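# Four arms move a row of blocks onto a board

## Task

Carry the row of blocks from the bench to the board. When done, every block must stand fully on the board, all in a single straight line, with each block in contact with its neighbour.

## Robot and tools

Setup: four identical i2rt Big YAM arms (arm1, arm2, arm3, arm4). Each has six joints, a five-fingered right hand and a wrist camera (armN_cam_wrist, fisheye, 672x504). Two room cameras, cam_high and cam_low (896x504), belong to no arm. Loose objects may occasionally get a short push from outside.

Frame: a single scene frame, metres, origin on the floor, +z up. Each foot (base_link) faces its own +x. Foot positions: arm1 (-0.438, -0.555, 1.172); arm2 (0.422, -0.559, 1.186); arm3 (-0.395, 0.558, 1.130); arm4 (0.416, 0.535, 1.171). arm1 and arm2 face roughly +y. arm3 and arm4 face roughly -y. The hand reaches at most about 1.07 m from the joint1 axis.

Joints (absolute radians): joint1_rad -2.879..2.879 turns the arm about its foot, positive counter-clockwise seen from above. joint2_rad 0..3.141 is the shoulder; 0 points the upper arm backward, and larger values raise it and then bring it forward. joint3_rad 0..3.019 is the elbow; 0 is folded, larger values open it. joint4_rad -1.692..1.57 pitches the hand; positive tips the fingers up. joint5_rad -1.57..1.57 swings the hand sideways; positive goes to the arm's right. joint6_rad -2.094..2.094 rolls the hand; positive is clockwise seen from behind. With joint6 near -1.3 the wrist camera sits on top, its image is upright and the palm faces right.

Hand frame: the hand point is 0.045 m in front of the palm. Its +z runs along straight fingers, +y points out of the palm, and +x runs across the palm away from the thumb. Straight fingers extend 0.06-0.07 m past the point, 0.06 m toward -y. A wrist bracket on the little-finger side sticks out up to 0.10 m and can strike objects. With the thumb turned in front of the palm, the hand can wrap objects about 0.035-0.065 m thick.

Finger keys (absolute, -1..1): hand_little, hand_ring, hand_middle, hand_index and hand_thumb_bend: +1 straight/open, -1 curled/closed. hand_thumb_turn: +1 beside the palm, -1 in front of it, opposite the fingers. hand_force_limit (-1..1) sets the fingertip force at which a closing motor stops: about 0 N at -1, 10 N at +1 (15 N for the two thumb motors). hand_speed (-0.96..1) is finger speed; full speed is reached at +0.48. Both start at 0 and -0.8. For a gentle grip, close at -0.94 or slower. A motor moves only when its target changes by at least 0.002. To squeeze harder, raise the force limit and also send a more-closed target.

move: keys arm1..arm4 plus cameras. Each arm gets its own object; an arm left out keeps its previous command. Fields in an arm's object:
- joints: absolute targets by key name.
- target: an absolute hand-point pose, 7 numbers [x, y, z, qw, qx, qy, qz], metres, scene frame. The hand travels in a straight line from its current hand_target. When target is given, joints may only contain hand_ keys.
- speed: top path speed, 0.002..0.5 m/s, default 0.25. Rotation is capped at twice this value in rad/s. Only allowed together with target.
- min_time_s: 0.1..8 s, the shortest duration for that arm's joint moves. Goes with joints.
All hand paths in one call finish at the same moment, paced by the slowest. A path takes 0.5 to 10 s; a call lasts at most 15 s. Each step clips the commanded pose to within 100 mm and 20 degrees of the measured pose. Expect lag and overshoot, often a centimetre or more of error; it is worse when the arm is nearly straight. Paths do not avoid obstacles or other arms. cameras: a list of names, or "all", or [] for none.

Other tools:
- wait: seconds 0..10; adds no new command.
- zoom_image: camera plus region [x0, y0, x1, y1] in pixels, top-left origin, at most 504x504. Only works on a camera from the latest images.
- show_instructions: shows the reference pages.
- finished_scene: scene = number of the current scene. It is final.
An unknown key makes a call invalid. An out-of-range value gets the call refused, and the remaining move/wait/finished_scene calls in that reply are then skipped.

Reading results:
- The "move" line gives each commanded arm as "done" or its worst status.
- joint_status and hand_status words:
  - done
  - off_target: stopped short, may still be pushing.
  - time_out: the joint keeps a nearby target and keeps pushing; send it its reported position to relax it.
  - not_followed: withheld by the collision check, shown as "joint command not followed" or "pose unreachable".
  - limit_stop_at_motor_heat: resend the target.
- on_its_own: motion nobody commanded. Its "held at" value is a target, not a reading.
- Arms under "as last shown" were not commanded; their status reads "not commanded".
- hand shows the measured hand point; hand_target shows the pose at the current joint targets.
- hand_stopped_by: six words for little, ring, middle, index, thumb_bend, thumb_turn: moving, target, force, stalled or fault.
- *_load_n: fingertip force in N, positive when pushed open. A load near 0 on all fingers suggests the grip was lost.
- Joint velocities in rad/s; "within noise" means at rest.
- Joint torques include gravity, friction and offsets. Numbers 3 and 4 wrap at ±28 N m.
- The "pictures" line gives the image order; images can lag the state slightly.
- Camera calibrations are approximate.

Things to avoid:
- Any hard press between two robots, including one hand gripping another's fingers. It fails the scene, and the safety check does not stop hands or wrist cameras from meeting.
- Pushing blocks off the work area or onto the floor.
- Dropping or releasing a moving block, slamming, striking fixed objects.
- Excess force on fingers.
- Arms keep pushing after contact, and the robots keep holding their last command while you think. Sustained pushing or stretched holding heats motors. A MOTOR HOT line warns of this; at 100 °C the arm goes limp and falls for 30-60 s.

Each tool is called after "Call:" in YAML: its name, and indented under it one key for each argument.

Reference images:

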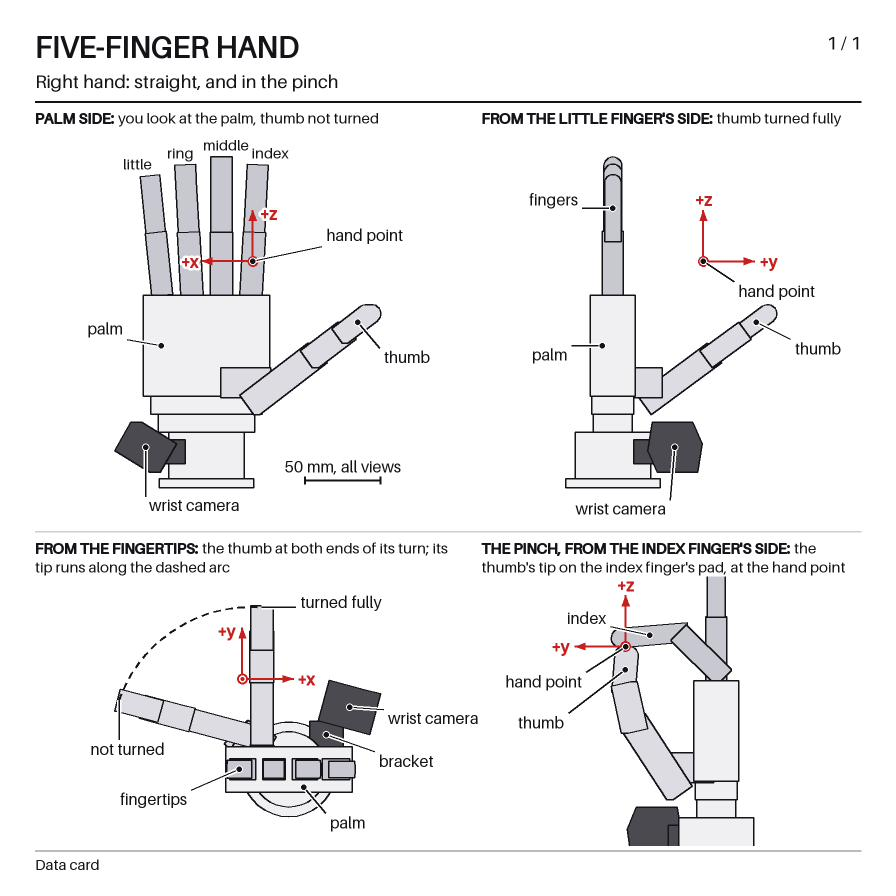

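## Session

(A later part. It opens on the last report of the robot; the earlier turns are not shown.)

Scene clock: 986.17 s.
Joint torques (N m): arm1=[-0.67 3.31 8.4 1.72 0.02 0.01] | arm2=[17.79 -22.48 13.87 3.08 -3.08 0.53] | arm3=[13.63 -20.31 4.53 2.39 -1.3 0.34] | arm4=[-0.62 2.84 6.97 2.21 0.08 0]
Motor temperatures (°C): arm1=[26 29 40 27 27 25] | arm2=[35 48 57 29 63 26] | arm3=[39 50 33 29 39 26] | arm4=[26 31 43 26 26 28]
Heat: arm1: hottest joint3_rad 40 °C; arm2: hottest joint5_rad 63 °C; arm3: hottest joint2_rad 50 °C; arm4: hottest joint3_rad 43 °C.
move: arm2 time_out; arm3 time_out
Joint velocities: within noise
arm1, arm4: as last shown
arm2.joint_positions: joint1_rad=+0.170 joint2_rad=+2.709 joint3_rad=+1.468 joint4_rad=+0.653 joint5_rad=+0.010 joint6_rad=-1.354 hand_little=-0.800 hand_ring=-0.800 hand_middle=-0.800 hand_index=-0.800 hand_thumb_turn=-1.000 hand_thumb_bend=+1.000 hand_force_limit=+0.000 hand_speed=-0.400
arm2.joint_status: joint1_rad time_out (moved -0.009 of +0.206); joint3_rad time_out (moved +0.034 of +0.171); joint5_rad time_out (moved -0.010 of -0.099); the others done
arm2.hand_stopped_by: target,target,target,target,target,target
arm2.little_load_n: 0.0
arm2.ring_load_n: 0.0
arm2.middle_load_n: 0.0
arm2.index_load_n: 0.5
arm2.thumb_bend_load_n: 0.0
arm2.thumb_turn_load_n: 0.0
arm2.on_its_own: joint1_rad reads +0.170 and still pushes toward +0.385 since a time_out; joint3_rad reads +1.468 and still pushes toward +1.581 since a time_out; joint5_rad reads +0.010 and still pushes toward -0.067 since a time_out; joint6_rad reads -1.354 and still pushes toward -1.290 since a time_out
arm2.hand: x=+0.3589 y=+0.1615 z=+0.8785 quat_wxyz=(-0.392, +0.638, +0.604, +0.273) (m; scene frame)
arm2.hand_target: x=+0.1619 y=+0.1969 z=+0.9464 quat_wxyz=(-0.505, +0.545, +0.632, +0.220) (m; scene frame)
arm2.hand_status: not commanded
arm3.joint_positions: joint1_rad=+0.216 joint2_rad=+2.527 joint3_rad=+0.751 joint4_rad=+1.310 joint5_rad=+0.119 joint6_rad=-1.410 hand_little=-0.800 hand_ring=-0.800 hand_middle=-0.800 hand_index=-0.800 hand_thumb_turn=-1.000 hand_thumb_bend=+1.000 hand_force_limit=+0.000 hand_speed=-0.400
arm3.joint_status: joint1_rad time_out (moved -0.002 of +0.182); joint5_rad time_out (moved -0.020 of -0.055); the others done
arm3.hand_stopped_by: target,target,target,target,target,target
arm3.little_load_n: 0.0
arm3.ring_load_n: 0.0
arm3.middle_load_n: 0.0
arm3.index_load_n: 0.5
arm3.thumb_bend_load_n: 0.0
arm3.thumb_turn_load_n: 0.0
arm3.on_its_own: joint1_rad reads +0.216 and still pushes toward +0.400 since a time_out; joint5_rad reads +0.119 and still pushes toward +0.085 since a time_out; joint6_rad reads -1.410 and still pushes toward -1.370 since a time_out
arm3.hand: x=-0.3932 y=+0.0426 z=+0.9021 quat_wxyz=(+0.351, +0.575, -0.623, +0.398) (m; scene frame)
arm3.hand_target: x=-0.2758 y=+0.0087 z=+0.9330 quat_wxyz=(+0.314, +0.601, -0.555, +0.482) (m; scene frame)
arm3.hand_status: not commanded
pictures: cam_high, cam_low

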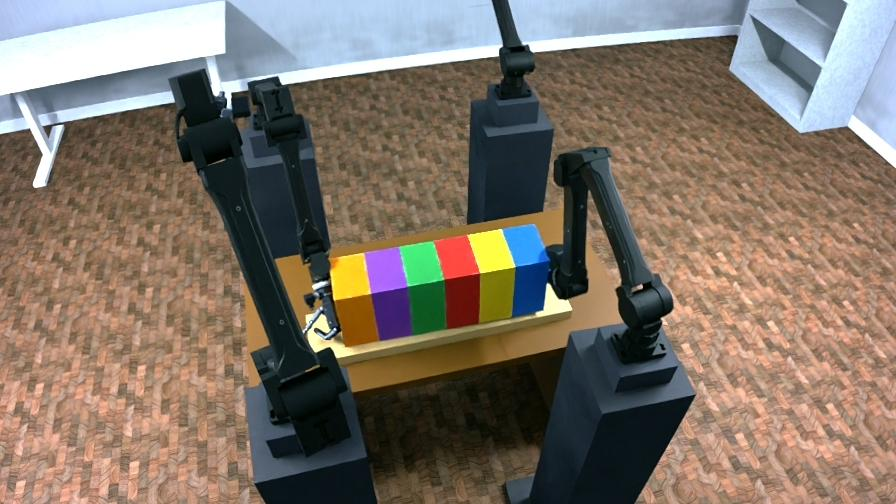

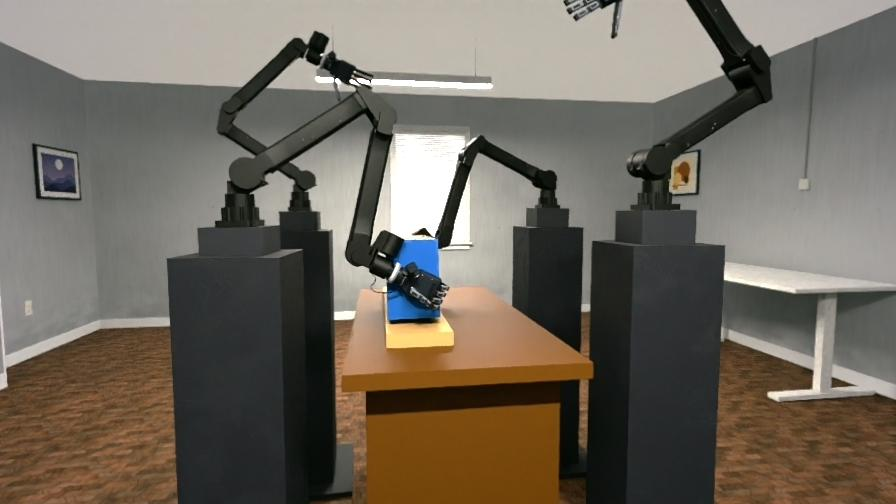

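Call:
move:
  arm2: {"joints":{"joint1_rad":0.38,"joint2_rad":2.706,"joint3_rad":1.638,"joint4_rad":0.66,"joint5_rad":-0.08},"min_time_s":2}
  arm3: {"joints":{"joint1_rad":0.395,"joint2_rad":2.538,"joint3_rad":0.851,"joint4_rad":1.296,"joint5_rad":0.08},"min_time_s":2}
  cameras: ["cam_high","cam_low"]

Call:
zoom_image:
  camera: "cam_high"
  region: [310, 200, 570, 366]

Call:
zoom_image:
  camera: "cam_low"
  region: [330, 170, 500, 360]

Scene clock: 1017.47 s.
Joint torques (N m): arm1=[-0.67 3.19 8.42 1.78 0.02 0.04] | arm2=[17.9 -20.66 14.02 2.89 -3.03 0.53] | arm3=[14.74 -18.2 4.75 2.17 -0.91 0.34] | arm4=[-0.62 3.02 6.97 2.15 0.07 0]
Motor temperatures (°C): arm1=[26 29 40 27 27 25] | arm2=[35 43 59 29 64 27] | arm3=[38 50 33 28 38 26] | arm4=[26 31 43 26 26 28]
Heat: arm1: hottest joint3_rad 40 °C; arm2: hottest joint5_rad 64 °C; arm3: hottest joint2_rad 50 °C; arm4: hottest joint3_rad 43 °C.
move: arm2 time_out; arm3 time_out
Joint velocities: within noise
arm1, arm4: as last shown
arm2.joint_positions: joint1_rad=+0.164 joint2_rad=+2.718 joint3_rad=+1.489 joint4_rad=+0.644 joint5_rad=+0.005 joint6_rad=-1.354 hand_little=-0.800 hand_ring=-0.800 hand_middle=-0.800 hand_index=-0.800 hand_thumb_turn=-1.000 hand_thumb_bend=+1.000 hand_force_limit=+0.000 hand_speed=-0.400
arm2.joint_status: joint1_rad time_out (moved -0.006 of +0.210); joint3_rad time_out (moved +0.021 of +0.170); joint5_rad time_out (moved -0.004 of -0.090); the others done
arm2.hand_stopped_by: target,target,target,target,target,target
arm2.little_load_n: 0.0
arm2.ring_load_n: 0.0
arm2.middle_load_n: 0.0
arm2.index_load_n: 0.0
arm2.thumb_bend_load_n: 0.0
arm2.thumb_turn_load_n: 0.0
arm2.on_its_own: joint1_rad reads +0.164 and still pushes toward +0.380 since a time_out; joint3_rad reads +1.489 and still pushes toward +1.601 since a time_out; joint5_rad reads +0.005 and still pushes toward -0.071 since a time_out; joint6_rad reads -1.354 and still pushes toward -1.290 since a time_out
arm2.hand: x=+0.3613 y=+0.1678 z=+0.8775 quat_wxyz=(-0.394, +0.638, +0.602, +0.273) (m; scene frame)
arm2.hand_target: x=+0.1663 y=+0.1941 z=+0.9263 quat_wxyz=(-0.496, +0.551, +0.637, +0.215) (m; scene frame)
arm2.hand_status: not commanded
arm3.joint_positions: joint1_rad=+0.213 joint2_rad=+2.548 joint3_rad=+0.790 joint4_rad=+1.294 joint5_rad=+0.105 joint6_rad=-1.408 hand_little=-0.800 hand_ring=-0.800 hand_middle=-0.800 hand_index=-0.800 hand_thumb_turn=-1.000 hand_thumb_bend=+1.000 hand_force_limit=+0.000 hand_speed=-0.400
arm3.joint_status: joint1_rad time_out (moved -0.003 of +0.179); the others done
arm3.hand_stopped_by: target,target,target,target,target,target
arm3.little_load_n: 0.0
arm3.ring_load_n: 0.0
arm3.middle_load_n: 0.0
arm3.index_load_n: 0.0
arm3.thumb_bend_load_n: 0.0
arm3.thumb_turn_load_n: 0.0
arm3.on_its_own: joint1_rad reads +0.213 and still pushes toward +0.395 since a time_out; joint6_rad reads -1.408 and still pushes toward -1.370 since a time_out
arm3.hand: x=-0.3903 y=+0.0320 z=+0.8935 quat_wxyz=(+0.347, +0.576, -0.622, +0.402) (m; scene frame)
arm3.hand_target: x=-0.2779 y=+0.0086 z=+0.9068 quat_wxyz=(+0.307, +0.608, -0.561, +0.470) (m; scene frame)
arm3.hand_status: not commanded
arm4.thumb_turn_load_n: 0.5
pictures: cam_high, cam_low

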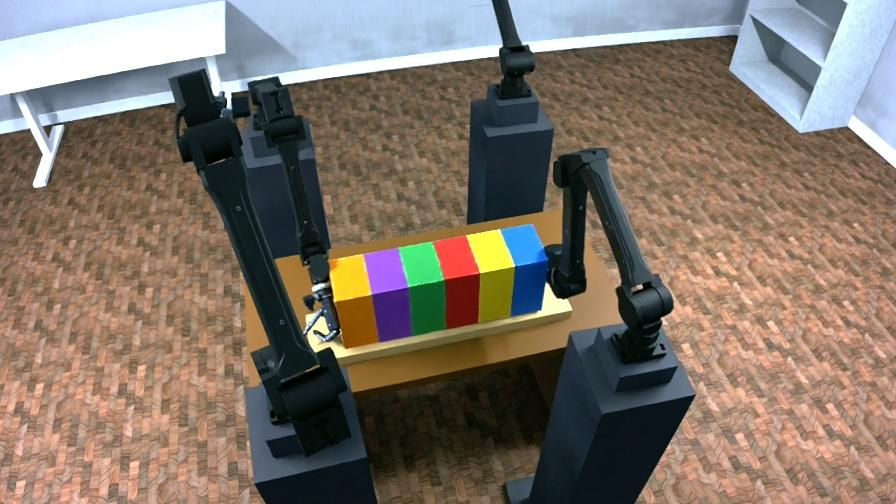

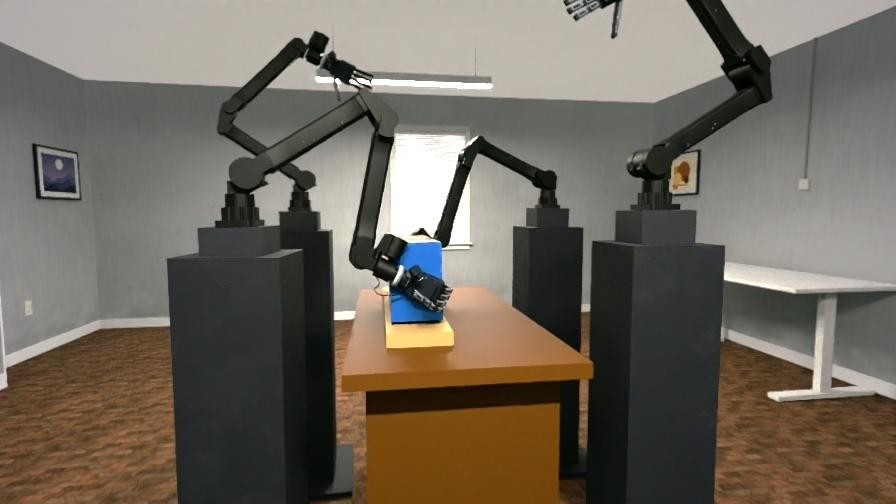

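Scaled by 1.938 from the camera's 896x504 image, which has a finer 1280x720 frame.

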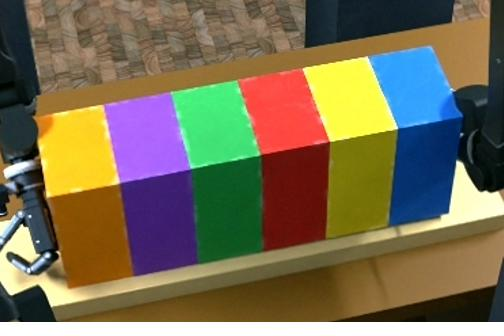

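Scaled by 2.653 from the camera's 896x504 image, which has a finer 1280x720 frame.

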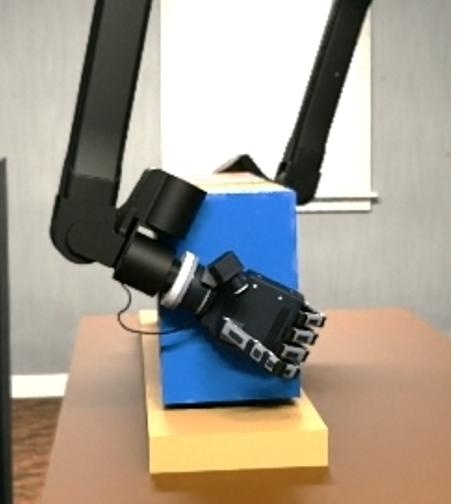

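Call:
move:
  arm2: {"joints":{"joint2_rad":2.75,"joint3_rad":1.628,"joint4_rad":0.675},"min_time_s":2}
  arm3: {"joints":{"joint2_rad":2.582,"joint3_rad":0.872,"joint4_rad":1.305},"min_time_s":2}
  cameras: ["cam_high","cam_low"]

Call:
zoom_image:
  camera: "cam_high"
  region: [310, 200, 570, 366]

Call:
zoom_image:
  camera: "cam_low"
  region: [330, 170, 500, 360]

Scene clock: 1040.67 s.
Joint torques (N m): arm1=[-0.62 3.02 8.39 1.77 -0.01 0.03] | arm2=[17.96 -17.61 13.98 3.34 -3.04 0.53] | arm3=[14.74 -16.15 4.23 2.66 -0.65 0.26] | arm4=[-0.79 2.9 6.95 2.14 0.08 0]
Motor temperatures (°C): arm1=[26 29 40 27 27 25] | arm2=[36 42 58 29 64 27] | arm3=[38 48 33 28 36 26] | arm4=[26 31 44 26 26 28]
Heat: arm1: hottest joint3_rad 40 °C; arm2: hottest joint5_rad 64 °C; arm3: hottest joint2_rad 48 °C; arm4: hottest joint3_rad 44 °C.
move: arm2 time_out; arm3 done
Joint velocities: arm1=[within noise] | arm2=[within noise] | arm3=[-0.005 0.015 -0.051 -0.012 0.022 0.066] | arm4=[within noise]
arm1, arm4: as last shown
arm2.joint_positions: joint1_rad=+0.164 joint2_rad=+2.724 joint3_rad=+1.491 joint4_rad=+0.649 joint5_rad=+0.010 joint6_rad=-1.354 hand_little=-0.800 hand_ring=-0.800 hand_middle=-0.800 hand_index=-0.800 hand_thumb_turn=-1.000 hand_thumb_bend=+1.000 hand_force_limit=+0.000 hand_speed=-0.400
arm2.joint_status: joint3_rad time_out (moved +0.002 of +0.139); the others done
arm2.hand_stopped_by: target,target,target,target,target,target
arm2.little_load_n: 0.0
arm2.ring_load_n: 0.0
arm2.middle_load_n: 0.0
arm2.index_load_n: 0.0
arm2.thumb_bend_load_n: 0.0
arm2.thumb_turn_load_n: 0.0
arm2.on_its_own: joint1_rad reads +0.164 and still pushes toward +0.380 since a time_out; joint3_rad reads +1.491 and still pushes toward +1.604 since a time_out; joint5_rad reads +0.010 and still pushes toward -0.066 since a time_out; joint6_rad reads -1.354 and still pushes toward -1.290 since a time_out
arm2.hand: x=+0.3623 y=+0.1670 z=+0.8750 quat_wxyz=(-0.393, +0.639, +0.601, +0.275) (m; scene frame)
arm2.hand_target: x=+0.1728 y=+0.1808 z=+0.8967 quat_wxyz=(-0.484, +0.557, +0.641, +0.211) (m; scene frame)
arm2.hand_status: not commanded
arm3.joint_positions: joint1_rad=+0.208 joint2_rad=+2.573 joint3_rad=+0.817 joint4_rad=+1.294 joint5_rad=+0.097 joint6_rad=-1.404 hand_little=-0.800 hand_ring=-0.800 hand_middle=-0.800 hand_index=-0.800 hand_thumb_turn=-1.000 hand_thumb_bend=+1.000 hand_force_limit=+0.000 hand_speed=-0.400
arm3.joint_status: all done
arm3.hand_stopped_by: target,target,target,target,target,target
arm3.little_load_n: 0.0
arm3.ring_load_n: 0.0
arm3.middle_load_n: 0.0
arm3.index_load_n: 0.0
arm3.thumb_bend_load_n: 0.0
arm3.thumb_turn_load_n: 0.0
arm3.on_its_own: joint1_rad reads +0.208 and still pushes toward +0.395 since a time_out
arm3.hand: x=-0.3910 y=+0.0268 z=+0.8846 quat_wxyz=(+0.345, +0.574, -0.623, +0.405) (m; scene frame)
arm3.hand_target: x=-0.2791 y=+0.0121 z=+0.8893 quat_wxyz=(+0.305, +0.611, -0.564, +0.465) (m; scene frame)
arm3.hand_status: not commanded
arm4.thumb_turn_load_n: 0.0
pictures: cam_high, cam_low

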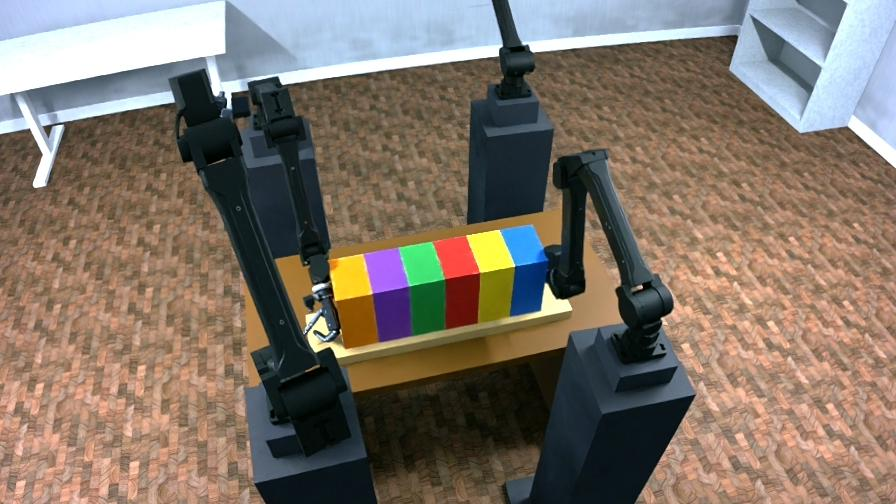

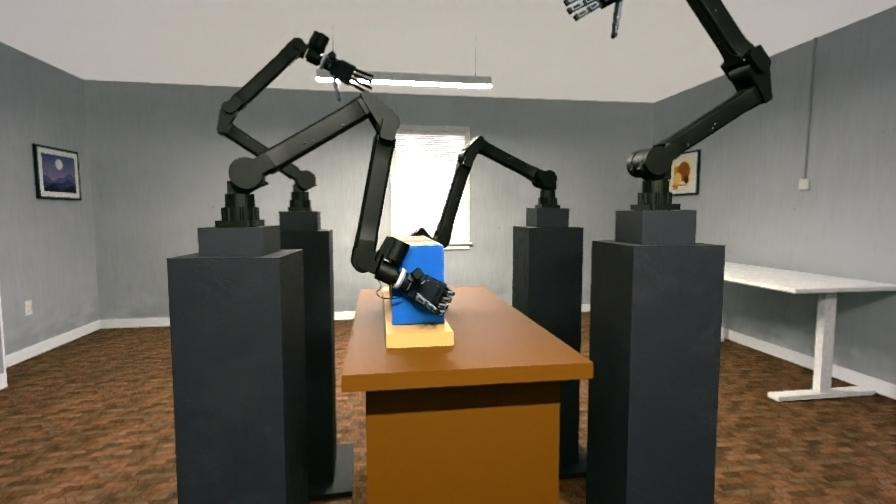

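Scaled by 1.938 from the camera's 896x504 image, which has a finer 1280x720 frame.

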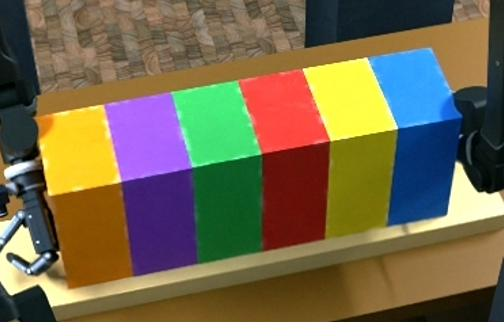

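Scaled by 2.653 from the camera's 896x504 image, which has a finer 1280x720 frame.

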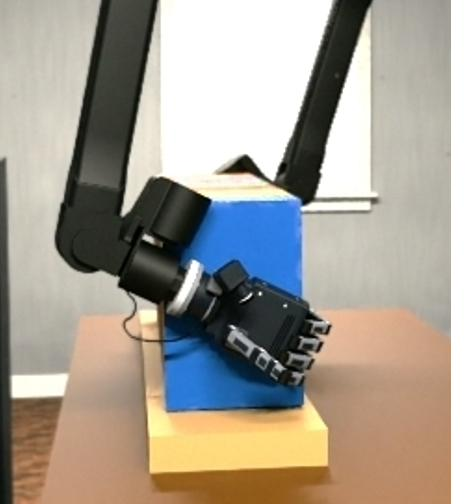

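Call:
move:
  arm2: {"joints":{"joint2_rad":2.785},"min_time_s":1.5}
  arm3: {"joints":{"joint2_rad":2.615},"min_time_s":1.5}
  cameras: ["cam_high","cam_low","arm1_cam_wrist","arm4_cam_wrist"]

Call:
zoom_image:
  camera: "cam_high"
  region: [310, 200, 570, 366]

Call:
zoom_image:
  camera: "cam_low"
  region: [330, 170, 500, 360]

Scene clock: 1050.20 s.
Joint torques (N m): arm1=[-0.62 2.78 8.4 1.7 0 0.03] | arm2=[17.9 -15.38 13.89 2.7 -3.05 0.53] | arm3=[14.27 -14.04 4.03 2.73 -0.53 0.3] | arm4=[-0.62 2.9 6.99 2.1 0.07 0]
Motor temperatures (°C): arm1=[26 29 40 27 27 25] | arm2=[36 43 60 29 65 27] | arm3=[38 47 33 28 35 26] | arm4=[26 31 44 26 26 28]
Heat: arm1: hottest joint3_rad 40 °C; arm2: hottest joint5_rad 65 °C; arm3: hottest joint2_rad 47 °C; arm4: hottest joint3_rad 44 °C.
move: arm2 done; arm3 done
Joint velocities: within noise
arm1.joint_positions: joint1_rad=+0.007 joint2_rad=+0.575 joint3_rad=+1.450 joint4_rad=-1.372 joint5_rad=-0.054 joint6_rad=-1.342 hand_little=+1.000 hand_ring=+1.000 hand_middle=+1.000 hand_index=+1.000 hand_thumb_turn=+1.000 hand_thumb_bend=+1.000 hand_force_limit=+0.000 hand_speed=-0.800
arm1.joint_status: not commanded
arm1.hand_stopped_by: target,target,target,target,target,target
arm1.little_load_n: 0.0
arm1.ring_load_n: 0.0
arm1.middle_load_n: 0.0
arm1.index_load_n: 0.0
arm1.thumb_bend_load_n: 0.0
arm1.thumb_turn_load_n: 0.0
arm1.hand: x=-0.3917 y=-0.3538 z=+1.6909 quat_wxyz=(-0.411, +0.671, +0.536, +0.305) (m; scene frame)
arm1.hand_target: x=-0.3917 y=-0.3550 z=+1.7029 quat_wxyz=(-0.420, +0.665, +0.532, +0.313) (m; scene frame)
arm1.hand_status: not commanded
arm2.joint_positions: joint1_rad=+0.164 joint2_rad=+2.733 joint3_rad=+1.491 joint4_rad=+0.663 joint5_rad=+0.011 joint6_rad=-1.354 hand_little=-0.800 hand_ring=-0.800 hand_middle=-0.800 hand_index=-0.800 hand_thumb_turn=-1.000 hand_thumb_bend=+1.000 hand_force_limit=+0.000 hand_speed=-0.400
arm2.joint_status: all done
arm2.hand_stopped_by: target,target,target,target,target,target
arm2.little_load_n: 0.0
arm2.ring_load_n: 0.0
arm2.middle_load_n: 0.0
arm2.index_load_n: 0.0
arm2.thumb_bend_load_n: 0.0
arm2.thumb_turn_load_n: 0.0
arm2.on_its_own: joint1_rad reads +0.164 and still pushes toward +0.380 since a time_out; joint3_rad reads +1.491 and still pushes toward +1.604 since a time_out; joint5_rad reads +0.011 and still pushes toward -0.066 since a time_out; joint6_rad reads -1.354 and still pushes toward -1.290 since a time_out
arm2.hand: x=+0.3627 y=+0.1658 z=+0.8719 quat_wxyz=(-0.395, +0.638, +0.600, +0.277) (m; scene frame)
arm2.hand_target: x=+0.1786 y=+0.1667 z=+0.8703 quat_wxyz=(-0.471, +0.563, +0.647, +0.204) (m; scene frame)
arm2.hand_status: not commanded
arm3.joint_positions: joint1_rad=+0.207 joint2_rad=+2.579 joint3_rad=+0.821 joint4_rad=+1.294 joint5_rad=+0.096 joint6_rad=-1.401 hand_little=-0.800 hand_ring=-0.800 hand_middle=-0.800 hand_index=-0.800 hand_thumb_turn=-1.000 hand_thumb_bend=+1.000 hand_force_limit=+0.000 hand_speed=-0.400
arm3.joint_status: all done
arm3.hand_stopped_by: target,target,target,target,target,target
arm3.little_load_n: 0.0
arm3.ring_load_n: 0.0
arm3.middle_load_n: 0.0
arm3.index_load_n: 0.0
arm3.thumb_bend_load_n: 0.0
arm3.thumb_turn_load_n: 0.0
arm3.on_its_own: joint1_rad reads +0.207 and still pushes toward +0.395 since a time_out
arm3.hand: x=-0.3913 y=+0.0270 z=+0.8818 quat_wxyz=(+0.344, +0.573, -0.624, +0.404) (m; scene frame)
arm3.hand_target: x=-0.2833 y=+0.0240 z=+0.8720 quat_wxyz=(+0.298, +0.618, -0.569, +0.453) (m; scene frame)
arm3.hand_status: not commanded
arm4.joint_positions: joint1_rad=+0.217 joint2_rad=+0.591 joint3_rad=+1.399 joint4_rad=-1.249 joint5_rad=+0.199 joint6_rad=-1.169 hand_little=+1.000 hand_ring=+1.000 hand_middle=+1.000 hand_index=+1.000 hand_thumb_turn=+1.000 hand_thumb_bend=+1.000 hand_force_limit=+0.000 hand_speed=-0.800
arm4.joint_status: not commanded
arm4.hand_stopped_by: target,target,target,target,target,target
arm4.little_load_n: 0.0
arm4.ring_load_n: 0.0
arm4.middle_load_n: 0.0
arm4.index_load_n: 0.0
arm4.thumb_bend_load_n: 0.0
arm4.thumb_turn_load_n: 0.0
arm4.hand: x=+0.3922 y=+0.3027 z=+1.6890 quat_wxyz=(+0.311, +0.508, -0.672, +0.441) (m; scene frame)
arm4.hand_target: x=+0.3919 y=+0.3039 z=+1.7010 quat_wxyz=(+0.316, +0.502, -0.667, +0.451) (m; scene frame)
arm4.hand_status: not commanded
pictures: arm1_cam_wrist, arm4_cam_wrist, cam_high, cam_low
camera_calibration:
arm1_cam_wrist: T_world_to_cam=[[0.997271, 0.0499253, 0.0543871, 0.307603], [0.0704024, -0.864889, -0.497001, 0.56352], [0.0222259, 0.499474, -0.866044, 1.76417], [0, 0, 0, 1]] pos_world=[-0.385647, -0.409132, 1.79119]
arm4_cam_wrist: T_world_to_cam=[[-0.99896, -0.0375638, -0.0258261, 0.443999], [-0.0141973, 0.79474, -0.606784, 0.799502], [0.0433182, -0.605787, -0.794447, 1.62309], [0, 0, 0, 1]] pos_world=[0.384579, 0.36453, 1.78605]

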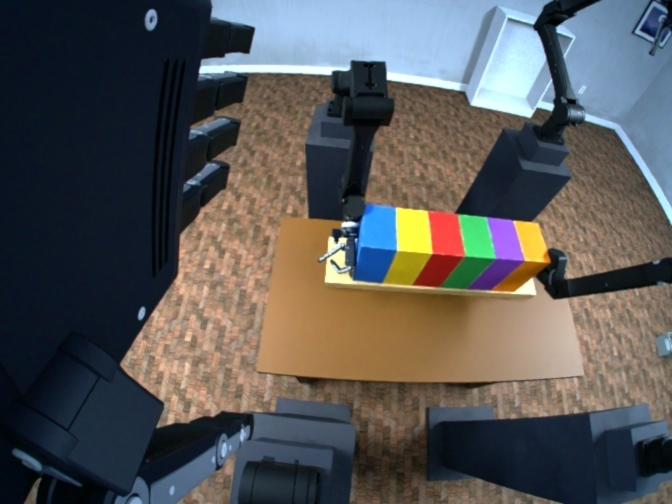

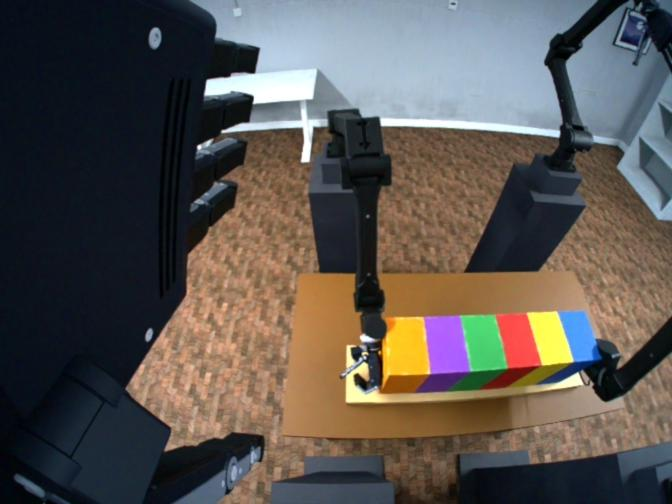

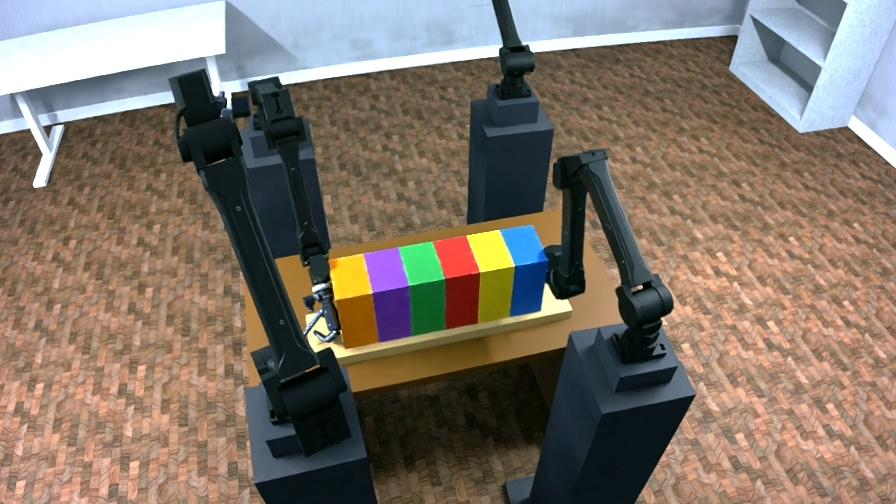

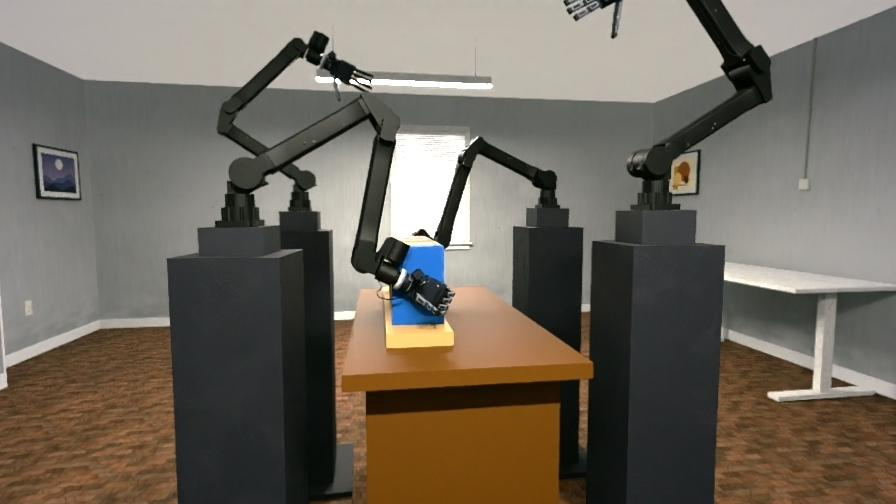

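Scaled by 1.938 from the camera's 896x504 image, which has a finer 1280x720 frame.

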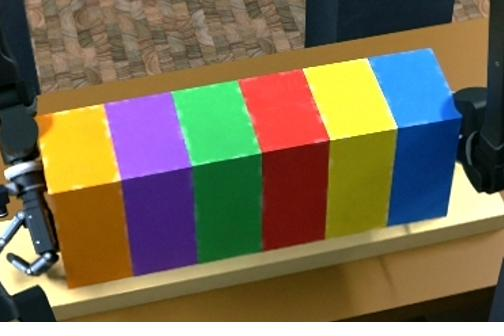

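Scaled by 2.653 from the camera's 896x504 image, which has a finer 1280x720 frame.

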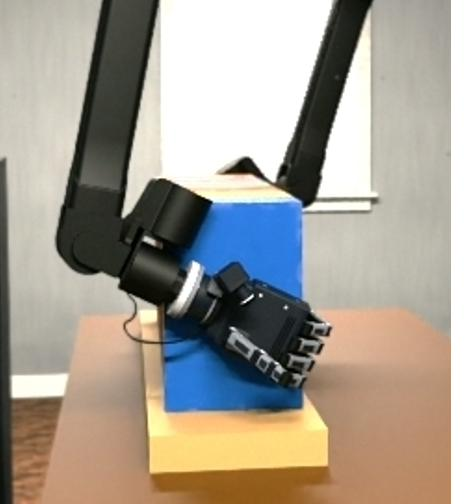

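Call:
move:
  arm2: {"joints":{"joint1_rad":0.22,"joint2_rad":2.745,"joint3_rad":1.54,"joint4_rad":0.67,"joint5_rad":0.0,"joint6_rad":-1.34},"min_time_s":3}
  arm3: {"joints":{"joint1_rad":0.26,"joint2_rad":2.59,"joint3_rad":0.84,"joint4_rad":1.30,"joint5_rad":0.09,"joint6_rad":-1.39},"min_time_s":3}
  cameras: ["cam_high"]

Call:
zoom_image:
  camera: "cam_high"
  region: [310, 200, 570, 366]

Scene clock: 1064.40 s.
Joint torques (N m): arm1=[-0.62 3.31 8.43 1.74 0.02 0.01] | arm2=[5.71 -18.67 8.5 2.45 -0.83 0.08] | arm3=[5.89 -16.85 1.43 2.41 -0.17 0.06] | arm4=[-0.73 2.9 6.98 2.18 0.08 0]
Motor temperatures (°C): arm1=[26 29 40 27 27 25] | arm2=[35 41 59 29 61 27] | arm3=[38 47 33 28 34 26] | arm4=[26 31 44 26 26 28]
Heat: arm1: hottest joint3_rad 40 °C; arm2: hottest joint5_rad 61 °C; arm3: hottest joint2_rad 47 °C; arm4: hottest joint3_rad 44 °C.
move: arm2 time_out; arm3 time_out
Joint velocities: within noise
arm1, arm4: as last shown
arm2.joint_positions: joint1_rad=+0.156 joint2_rad=+2.733 joint3_rad=+1.491 joint4_rad=+0.663 joint5_rad=+0.023 joint6_rad=-1.354 hand_little=-0.800 hand_ring=-0.800 hand_middle=-0.800 hand_index=-0.800 hand_thumb_turn=-1.000 hand_thumb_bend=+1.000 hand_force_limit=+0.000 hand_speed=-0.400
arm2.joint_status: joint1_rad time_out (moved -0.009 of +0.056); the others done
arm2.hand_stopped_by: target,target,target,target,target,target
arm2.little_load_n: 0.0
arm2.ring_load_n: 0.0
arm2.middle_load_n: 0.0
arm2.index_load_n: 0.0
arm2.thumb_bend_load_n: 0.0
arm2.thumb_turn_load_n: 0.0
arm2.on_its_own: joint1_rad reads +0.156 and still pushes toward +0.220 since a time_out
arm2.hand: x=+0.3714 y=+0.1661 z=+0.8723 quat_wxyz=(-0.391, +0.643, +0.595, +0.283) (m; scene frame)
arm2.hand_target: x=+0.3154 y=+0.1823 z=+0.8802 quat_wxyz=(-0.423, +0.616, +0.608, +0.270) (m; scene frame)
arm2.hand_status: not commanded
arm3.joint_positions: joint1_rad=+0.191 joint2_rad=+2.579 joint3_rad=+0.821 joint4_rad=+1.294 joint5_rad=+0.095 joint6_rad=-1.401 hand_little=-0.800 hand_ring=-0.800 hand_middle=-0.800 hand_index=-0.800 hand_thumb_turn=-1.000 hand_thumb_bend=+1.000 hand_force_limit=+0.000 hand_speed=-0.400
arm3.joint_status: joint1_rad time_out (moved -0.015 of +0.053); the others done
arm3.hand_stopped_by: target,target,target,target,target,target
arm3.little_load_n: 0.0
arm3.ring_load_n: 0.0
arm3.middle_load_n: 0.0
arm3.index_load_n: 0.0
arm3.thumb_bend_load_n: 0.0
arm3.thumb_turn_load_n: 0.5
arm3.on_its_own: joint1_rad reads +0.191 and still pushes toward +0.260 since a time_out
arm3.hand: x=-0.3991 y=+0.0270 z=+0.8818 quat_wxyz=(+0.347, +0.569, -0.628, +0.402) (m; scene frame)
arm3.hand_target: x=-0.3601 y=+0.0213 z=+0.8799 quat_wxyz=(+0.332, +0.585, -0.608, +0.422) (m; scene frame)
arm3.hand_status: not commanded
pictures: cam_high

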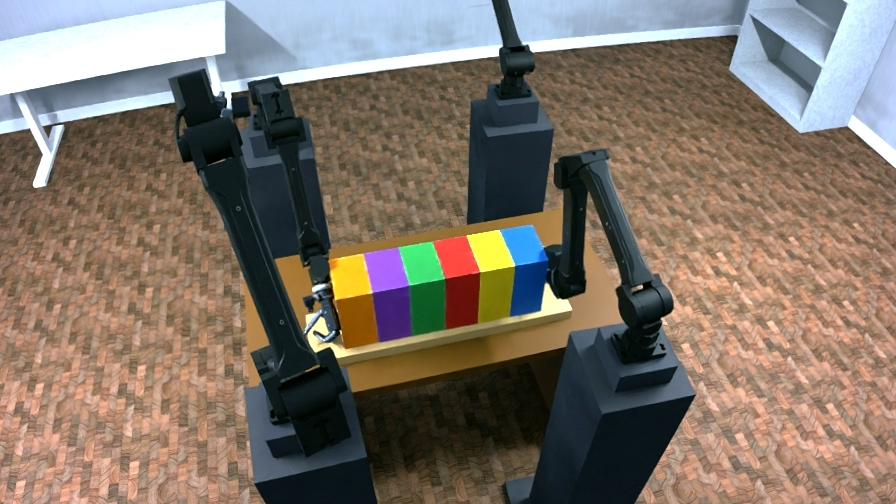

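Scaled by 1.938 from the camera's 896x504 image, which has a finer 1280x720 frame.

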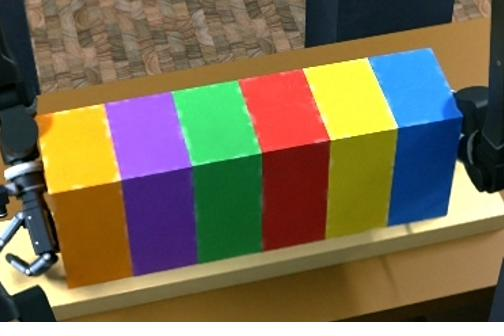

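Call:
move:
  arm2: {"joints":{"joint1_rad":0.09,"joint5_rad":0.02},"min_time_s":4}
  arm3: {"joints":{"joint1_rad":0.12,"joint5_rad":0.095},"min_time_s":4}
  cameras: ["cam_high","cam_low"]

Call:
zoom_image:
  camera: "cam_high"
  region: [310, 200, 570, 366]

Call:
zoom_image:
  camera: "cam_low"
  region: [330, 170, 500, 360]

Scene clock: 1079.37 s.
Joint torques (N m): arm1=[-0.56 3.08 8.51 1.61 0.04 0.01] | arm2=[-0.38 -18.9 7.08 2.5 0.17 0.02] | arm3=[-0.56 -16.32 0.35 2.56 0.08 0.06] | arm4=[-0.5 2.96 6.98 2.17 0.09 0]
Motor temperatures (°C): arm1=[26 29 40 27 27 25] | arm2=[34 41 55 29 53 26] | arm3=[36 47 33 28 33 26] | arm4=[26 31 44 26 26 28]
Heat: arm1: hottest joint3_rad 40 °C; arm2: hottest joint3_rad 55 °C; arm3: hottest joint2_rad 47 °C; arm4: hottest joint3_rad 44 °C.
move: arm2 done; arm3 done
Joint velocities: within noise
arm1, arm4: as last shown
arm2.joint_positions: joint1_rad=+0.099 joint2_rad=+2.733 joint3_rad=+1.510 joint4_rad=+0.663 joint5_rad=+0.018 joint6_rad=-1.348 hand_little=-0.800 hand_ring=-0.800 hand_middle=-0.800 hand_index=-0.800 hand_thumb_turn=-1.000 hand_thumb_bend=+1.000 hand_force_limit=+0.000 hand_speed=-0.400
arm2.joint_status: all done
arm2.hand_stopped_by: target,target,target,target,target,target
arm2.little_load_n: 0.0
arm2.ring_load_n: 0.0
arm2.middle_load_n: 0.0
arm2.index_load_n: 0.0
arm2.thumb_bend_load_n: 0.0
arm2.thumb_turn_load_n: 0.5
arm2.hand: x=+0.4097 y=+0.1780 z=+0.8784 quat_wxyz=(-0.392, +0.657, +0.573, +0.296) (m; scene frame)
arm2.hand_target: x=+0.4157 y=+0.1895 z=+0.8813 quat_wxyz=(-0.400, +0.657, +0.562, +0.303) (m; scene frame)
arm2.hand_status: not commanded
arm3.joint_positions: joint1_rad=+0.131 joint2_rad=+2.579 joint3_rad=+0.835 joint4_rad=+1.294 joint5_rad=+0.095 joint6_rad=-1.401 hand_little=-0.800 hand_ring=-0.800 hand_middle=-0.800 hand_index=-0.800 hand_thumb_turn=-1.000 hand_thumb_bend=+1.000 hand_force_limit=+0.000 hand_speed=-0.400
arm3.joint_status: all done
arm3.hand_stopped_by: target,target,target,target,target,target
arm3.little_load_n: 0.0
arm3.ring_load_n: 0.0
arm3.middle_load_n: 0.0
arm3.index_load_n: 0.0
arm3.thumb_bend_load_n: 0.0
arm3.thumb_turn_load_n: 0.5
arm3.hand: x=-0.4306 y=+0.0208 z=+0.8839 quat_wxyz=(+0.362, +0.547, -0.643, +0.396) (m; scene frame)
arm3.hand_target: x=-0.4360 y=+0.0219 z=+0.8800 quat_wxyz=(+0.362, +0.539, -0.648, +0.397) (m; scene frame)
arm3.hand_status: not commanded
pictures: cam_high, cam_low

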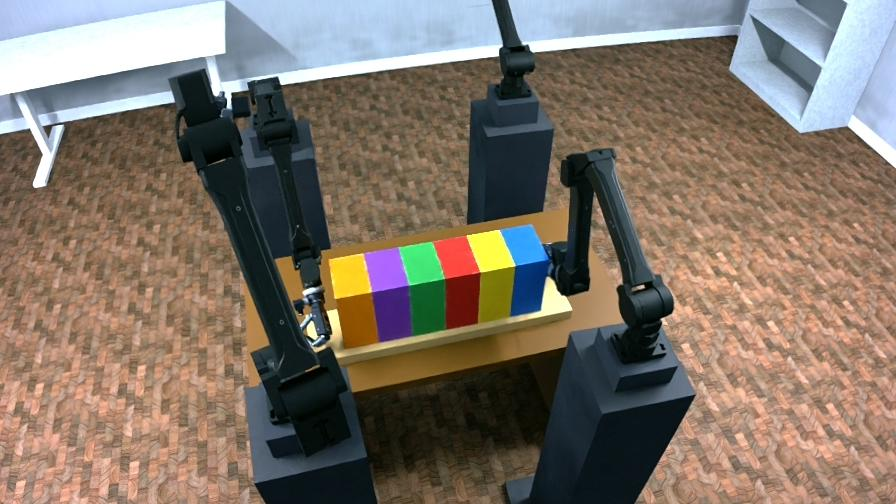

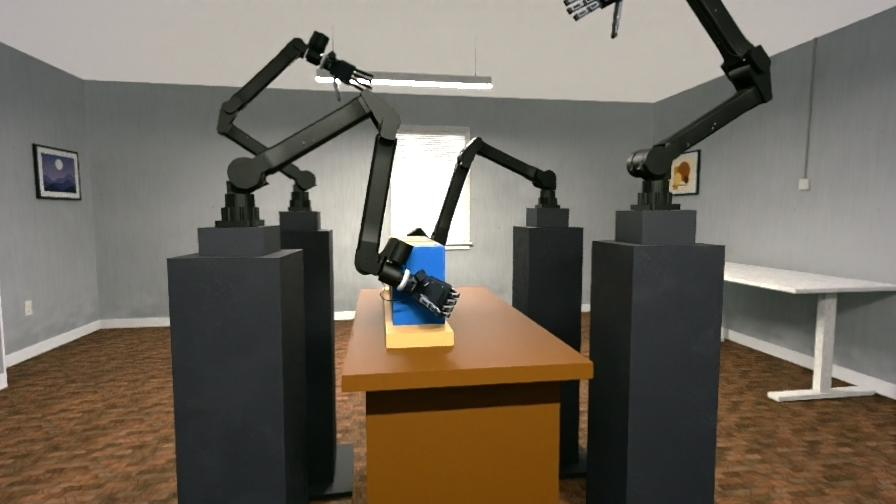

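Scaled by 1.938 from the camera's 896x504 image, which has a finer 1280x720 frame.

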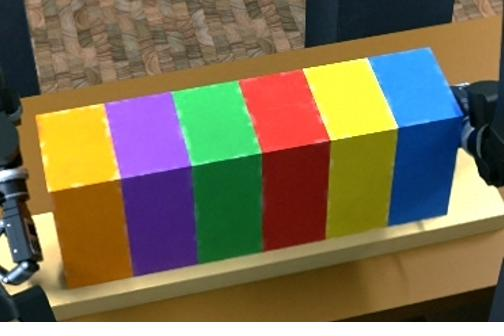

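Scaled by 2.653 from the camera's 896x504 image, which has a finer 1280x720 frame.

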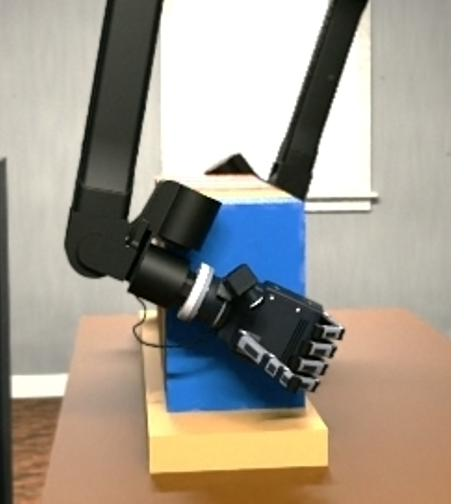

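Call:
move:
  arm2: {"joints": {"joint1_rad": 0.0}, "min_time_s": 3}
  arm3: {"joints": {"joint1_rad": 0.03}, "min_time_s": 3}
  cameras: ["cam_high", "arm1_cam_wrist", "arm4_cam_wrist"]

Call:
zoom_image:
  camera: "cam_high"
  region: [310, 200, 430, 330]

Call:
zoom_image:
  camera: "cam_high"
  region: [390, 225, 490, 345]

Call:
zoom_image:
  camera: "cam_high"
  region: [475, 215, 585, 335]

Scene clock: 1098.50 s.
Joint torques (N m): arm1=[-0.67 3.19 8.43 1.74 0.02 0.03] | arm2=[-0.32 -18.9 7.09 2.5 0.17 0.02] | arm3=[-0.85 -16.62 0.34 2.45 0.03 0.09] | arm4=[-0.56 2.78 6.94 2.18 0.07 0]
Motor temperatures (°C): arm1=[26 29 40 27 27 25] | arm2=[33 40 49 29 48 26] | arm3=[35 47 32 28 32 26] | arm4=[26 31 44 26 26 28]
Heat: arm1: hottest joint3_rad 40 °C; arm2: hottest joint3_rad 49 °C; arm3: hottest joint2_rad 47 °C; arm4: hottest joint3_rad 44 °C.
move: arm2 done; arm3 done
Joint velocities: within noise
arm1, arm4: as last shown
arm2.joint_positions: joint1_rad=+0.010 joint2_rad=+2.733 joint3_rad=+1.510 joint4_rad=+0.663 joint5_rad=+0.018 joint6_rad=-1.348 hand_little=-0.800 hand_ring=-0.800 hand_middle=-0.800 hand_index=-0.800 hand_thumb_turn=-1.000 hand_thumb_bend=+1.000 hand_force_limit=+0.000 hand_speed=-0.400
arm2.joint_status: all done
arm2.hand_stopped_by: target,target,target,target,target,target
arm2.little_load_n: 0.0
arm2.ring_load_n: 0.0
arm2.middle_load_n: 0.0
arm2.index_load_n: 0.0
arm2.thumb_bend_load_n: 0.0
arm2.thumb_turn_load_n: 0.5
arm2.hand: x=+0.4750 y=+0.1762 z=+0.8786 quat_wxyz=(-0.379, +0.682, +0.542, +0.313) (m; scene frame)
arm2.hand_target: x=+0.4823 y=+0.1871 z=+0.8814 quat_wxyz=(-0.387, +0.682, +0.532, +0.320) (m; scene frame)
arm2.hand_status: not commanded
arm3.joint_positions: joint1_rad=+0.041 joint2_rad=+2.579 joint3_rad=+0.835 joint4_rad=+1.294 joint5_rad=+0.095 joint6_rad=-1.401 hand_little=-0.800 hand_ring=-0.800 hand_middle=-0.800 hand_index=-0.800 hand_thumb_turn=-1.000 hand_thumb_bend=+1.000 hand_force_limit=+0.000 hand_speed=-0.400
arm3.joint_status: all done
arm3.hand_stopped_by: target,target,target,target,target,target
arm3.little_load_n: 0.0
arm3.ring_load_n: 0.0
arm3.middle_load_n: 0.0
arm3.index_load_n: 0.0
arm3.thumb_bend_load_n: -0.5
arm3.thumb_turn_load_n: 0.0
arm3.hand: x=-0.4783 y=+0.0262 z=+0.8838 quat_wxyz=(+0.379, +0.517, -0.667, +0.380) (m; scene frame)
arm3.hand_target: x=-0.4837 y=+0.0277 z=+0.8799 quat_wxyz=(+0.379, +0.509, -0.672, +0.380) (m; scene frame)
arm3.hand_status: not commanded
pictures: arm1_cam_wrist, arm4_cam_wrist, cam_high
camera_calibration:
arm1_cam_wrist: T_world_to_cam=[[0.997271, 0.0499253, 0.0543871, 0.307603], [0.0704024, -0.864889, -0.497001, 0.56352], [0.0222259, 0.499474, -0.866044, 1.76417], [0, 0, 0, 1]] pos_world=[-0.385647, -0.409132, 1.79119]
arm4_cam_wrist: T_world_to_cam=[[-0.99896, -0.0375638, -0.0258261, 0.443999], [-0.0141973, 0.79474, -0.606784, 0.799502], [0.0433182, -0.605787, -0.794447, 1.62309], [0, 0, 0, 1]] pos_world=[0.384579, 0.36453, 1.78605]

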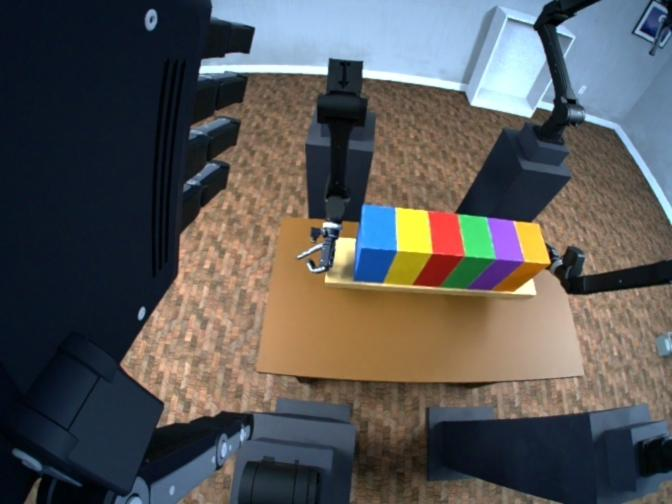

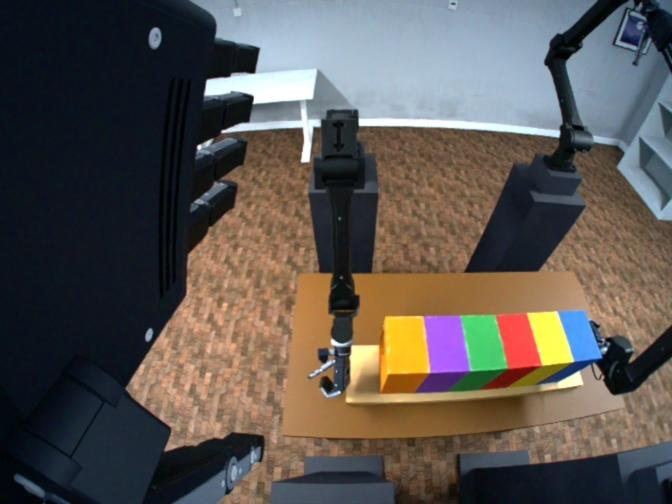

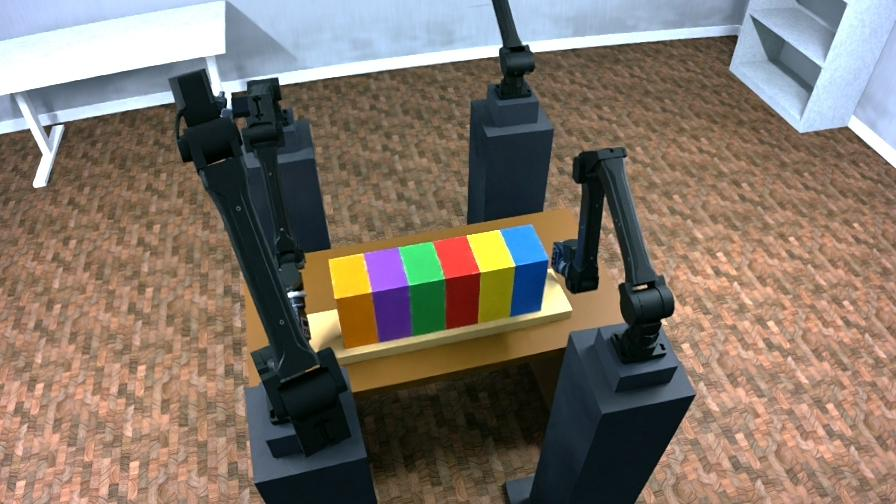

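Scaled by 3.877 from the camera's 896x504 image, which has a finer 1280x720 frame.

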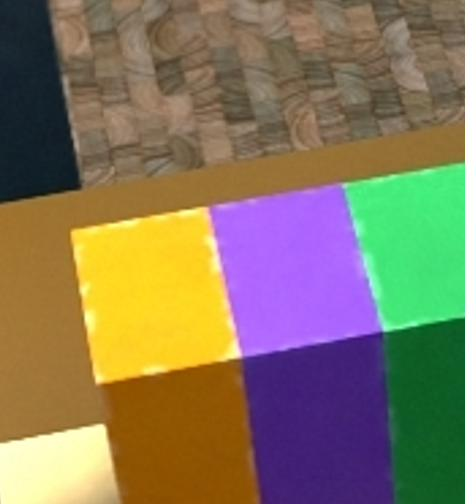

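Scaled by 4.200 from the camera's 896x504 image, which has a finer 1280x720 frame.

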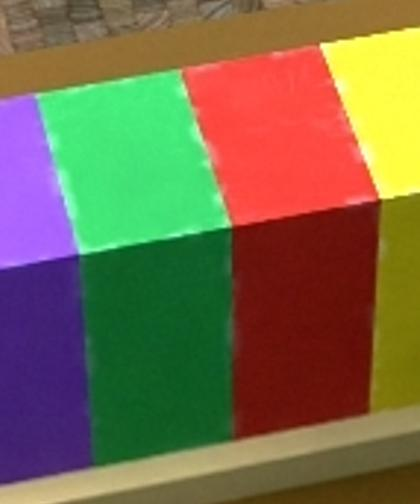

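Scaled by 4.200 from the camera's 896x504 image, which has a finer 1280x720 frame.

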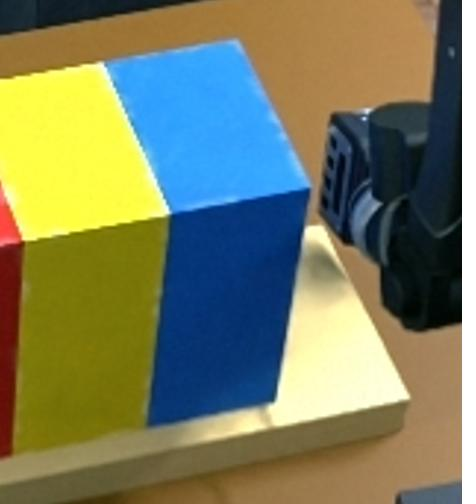

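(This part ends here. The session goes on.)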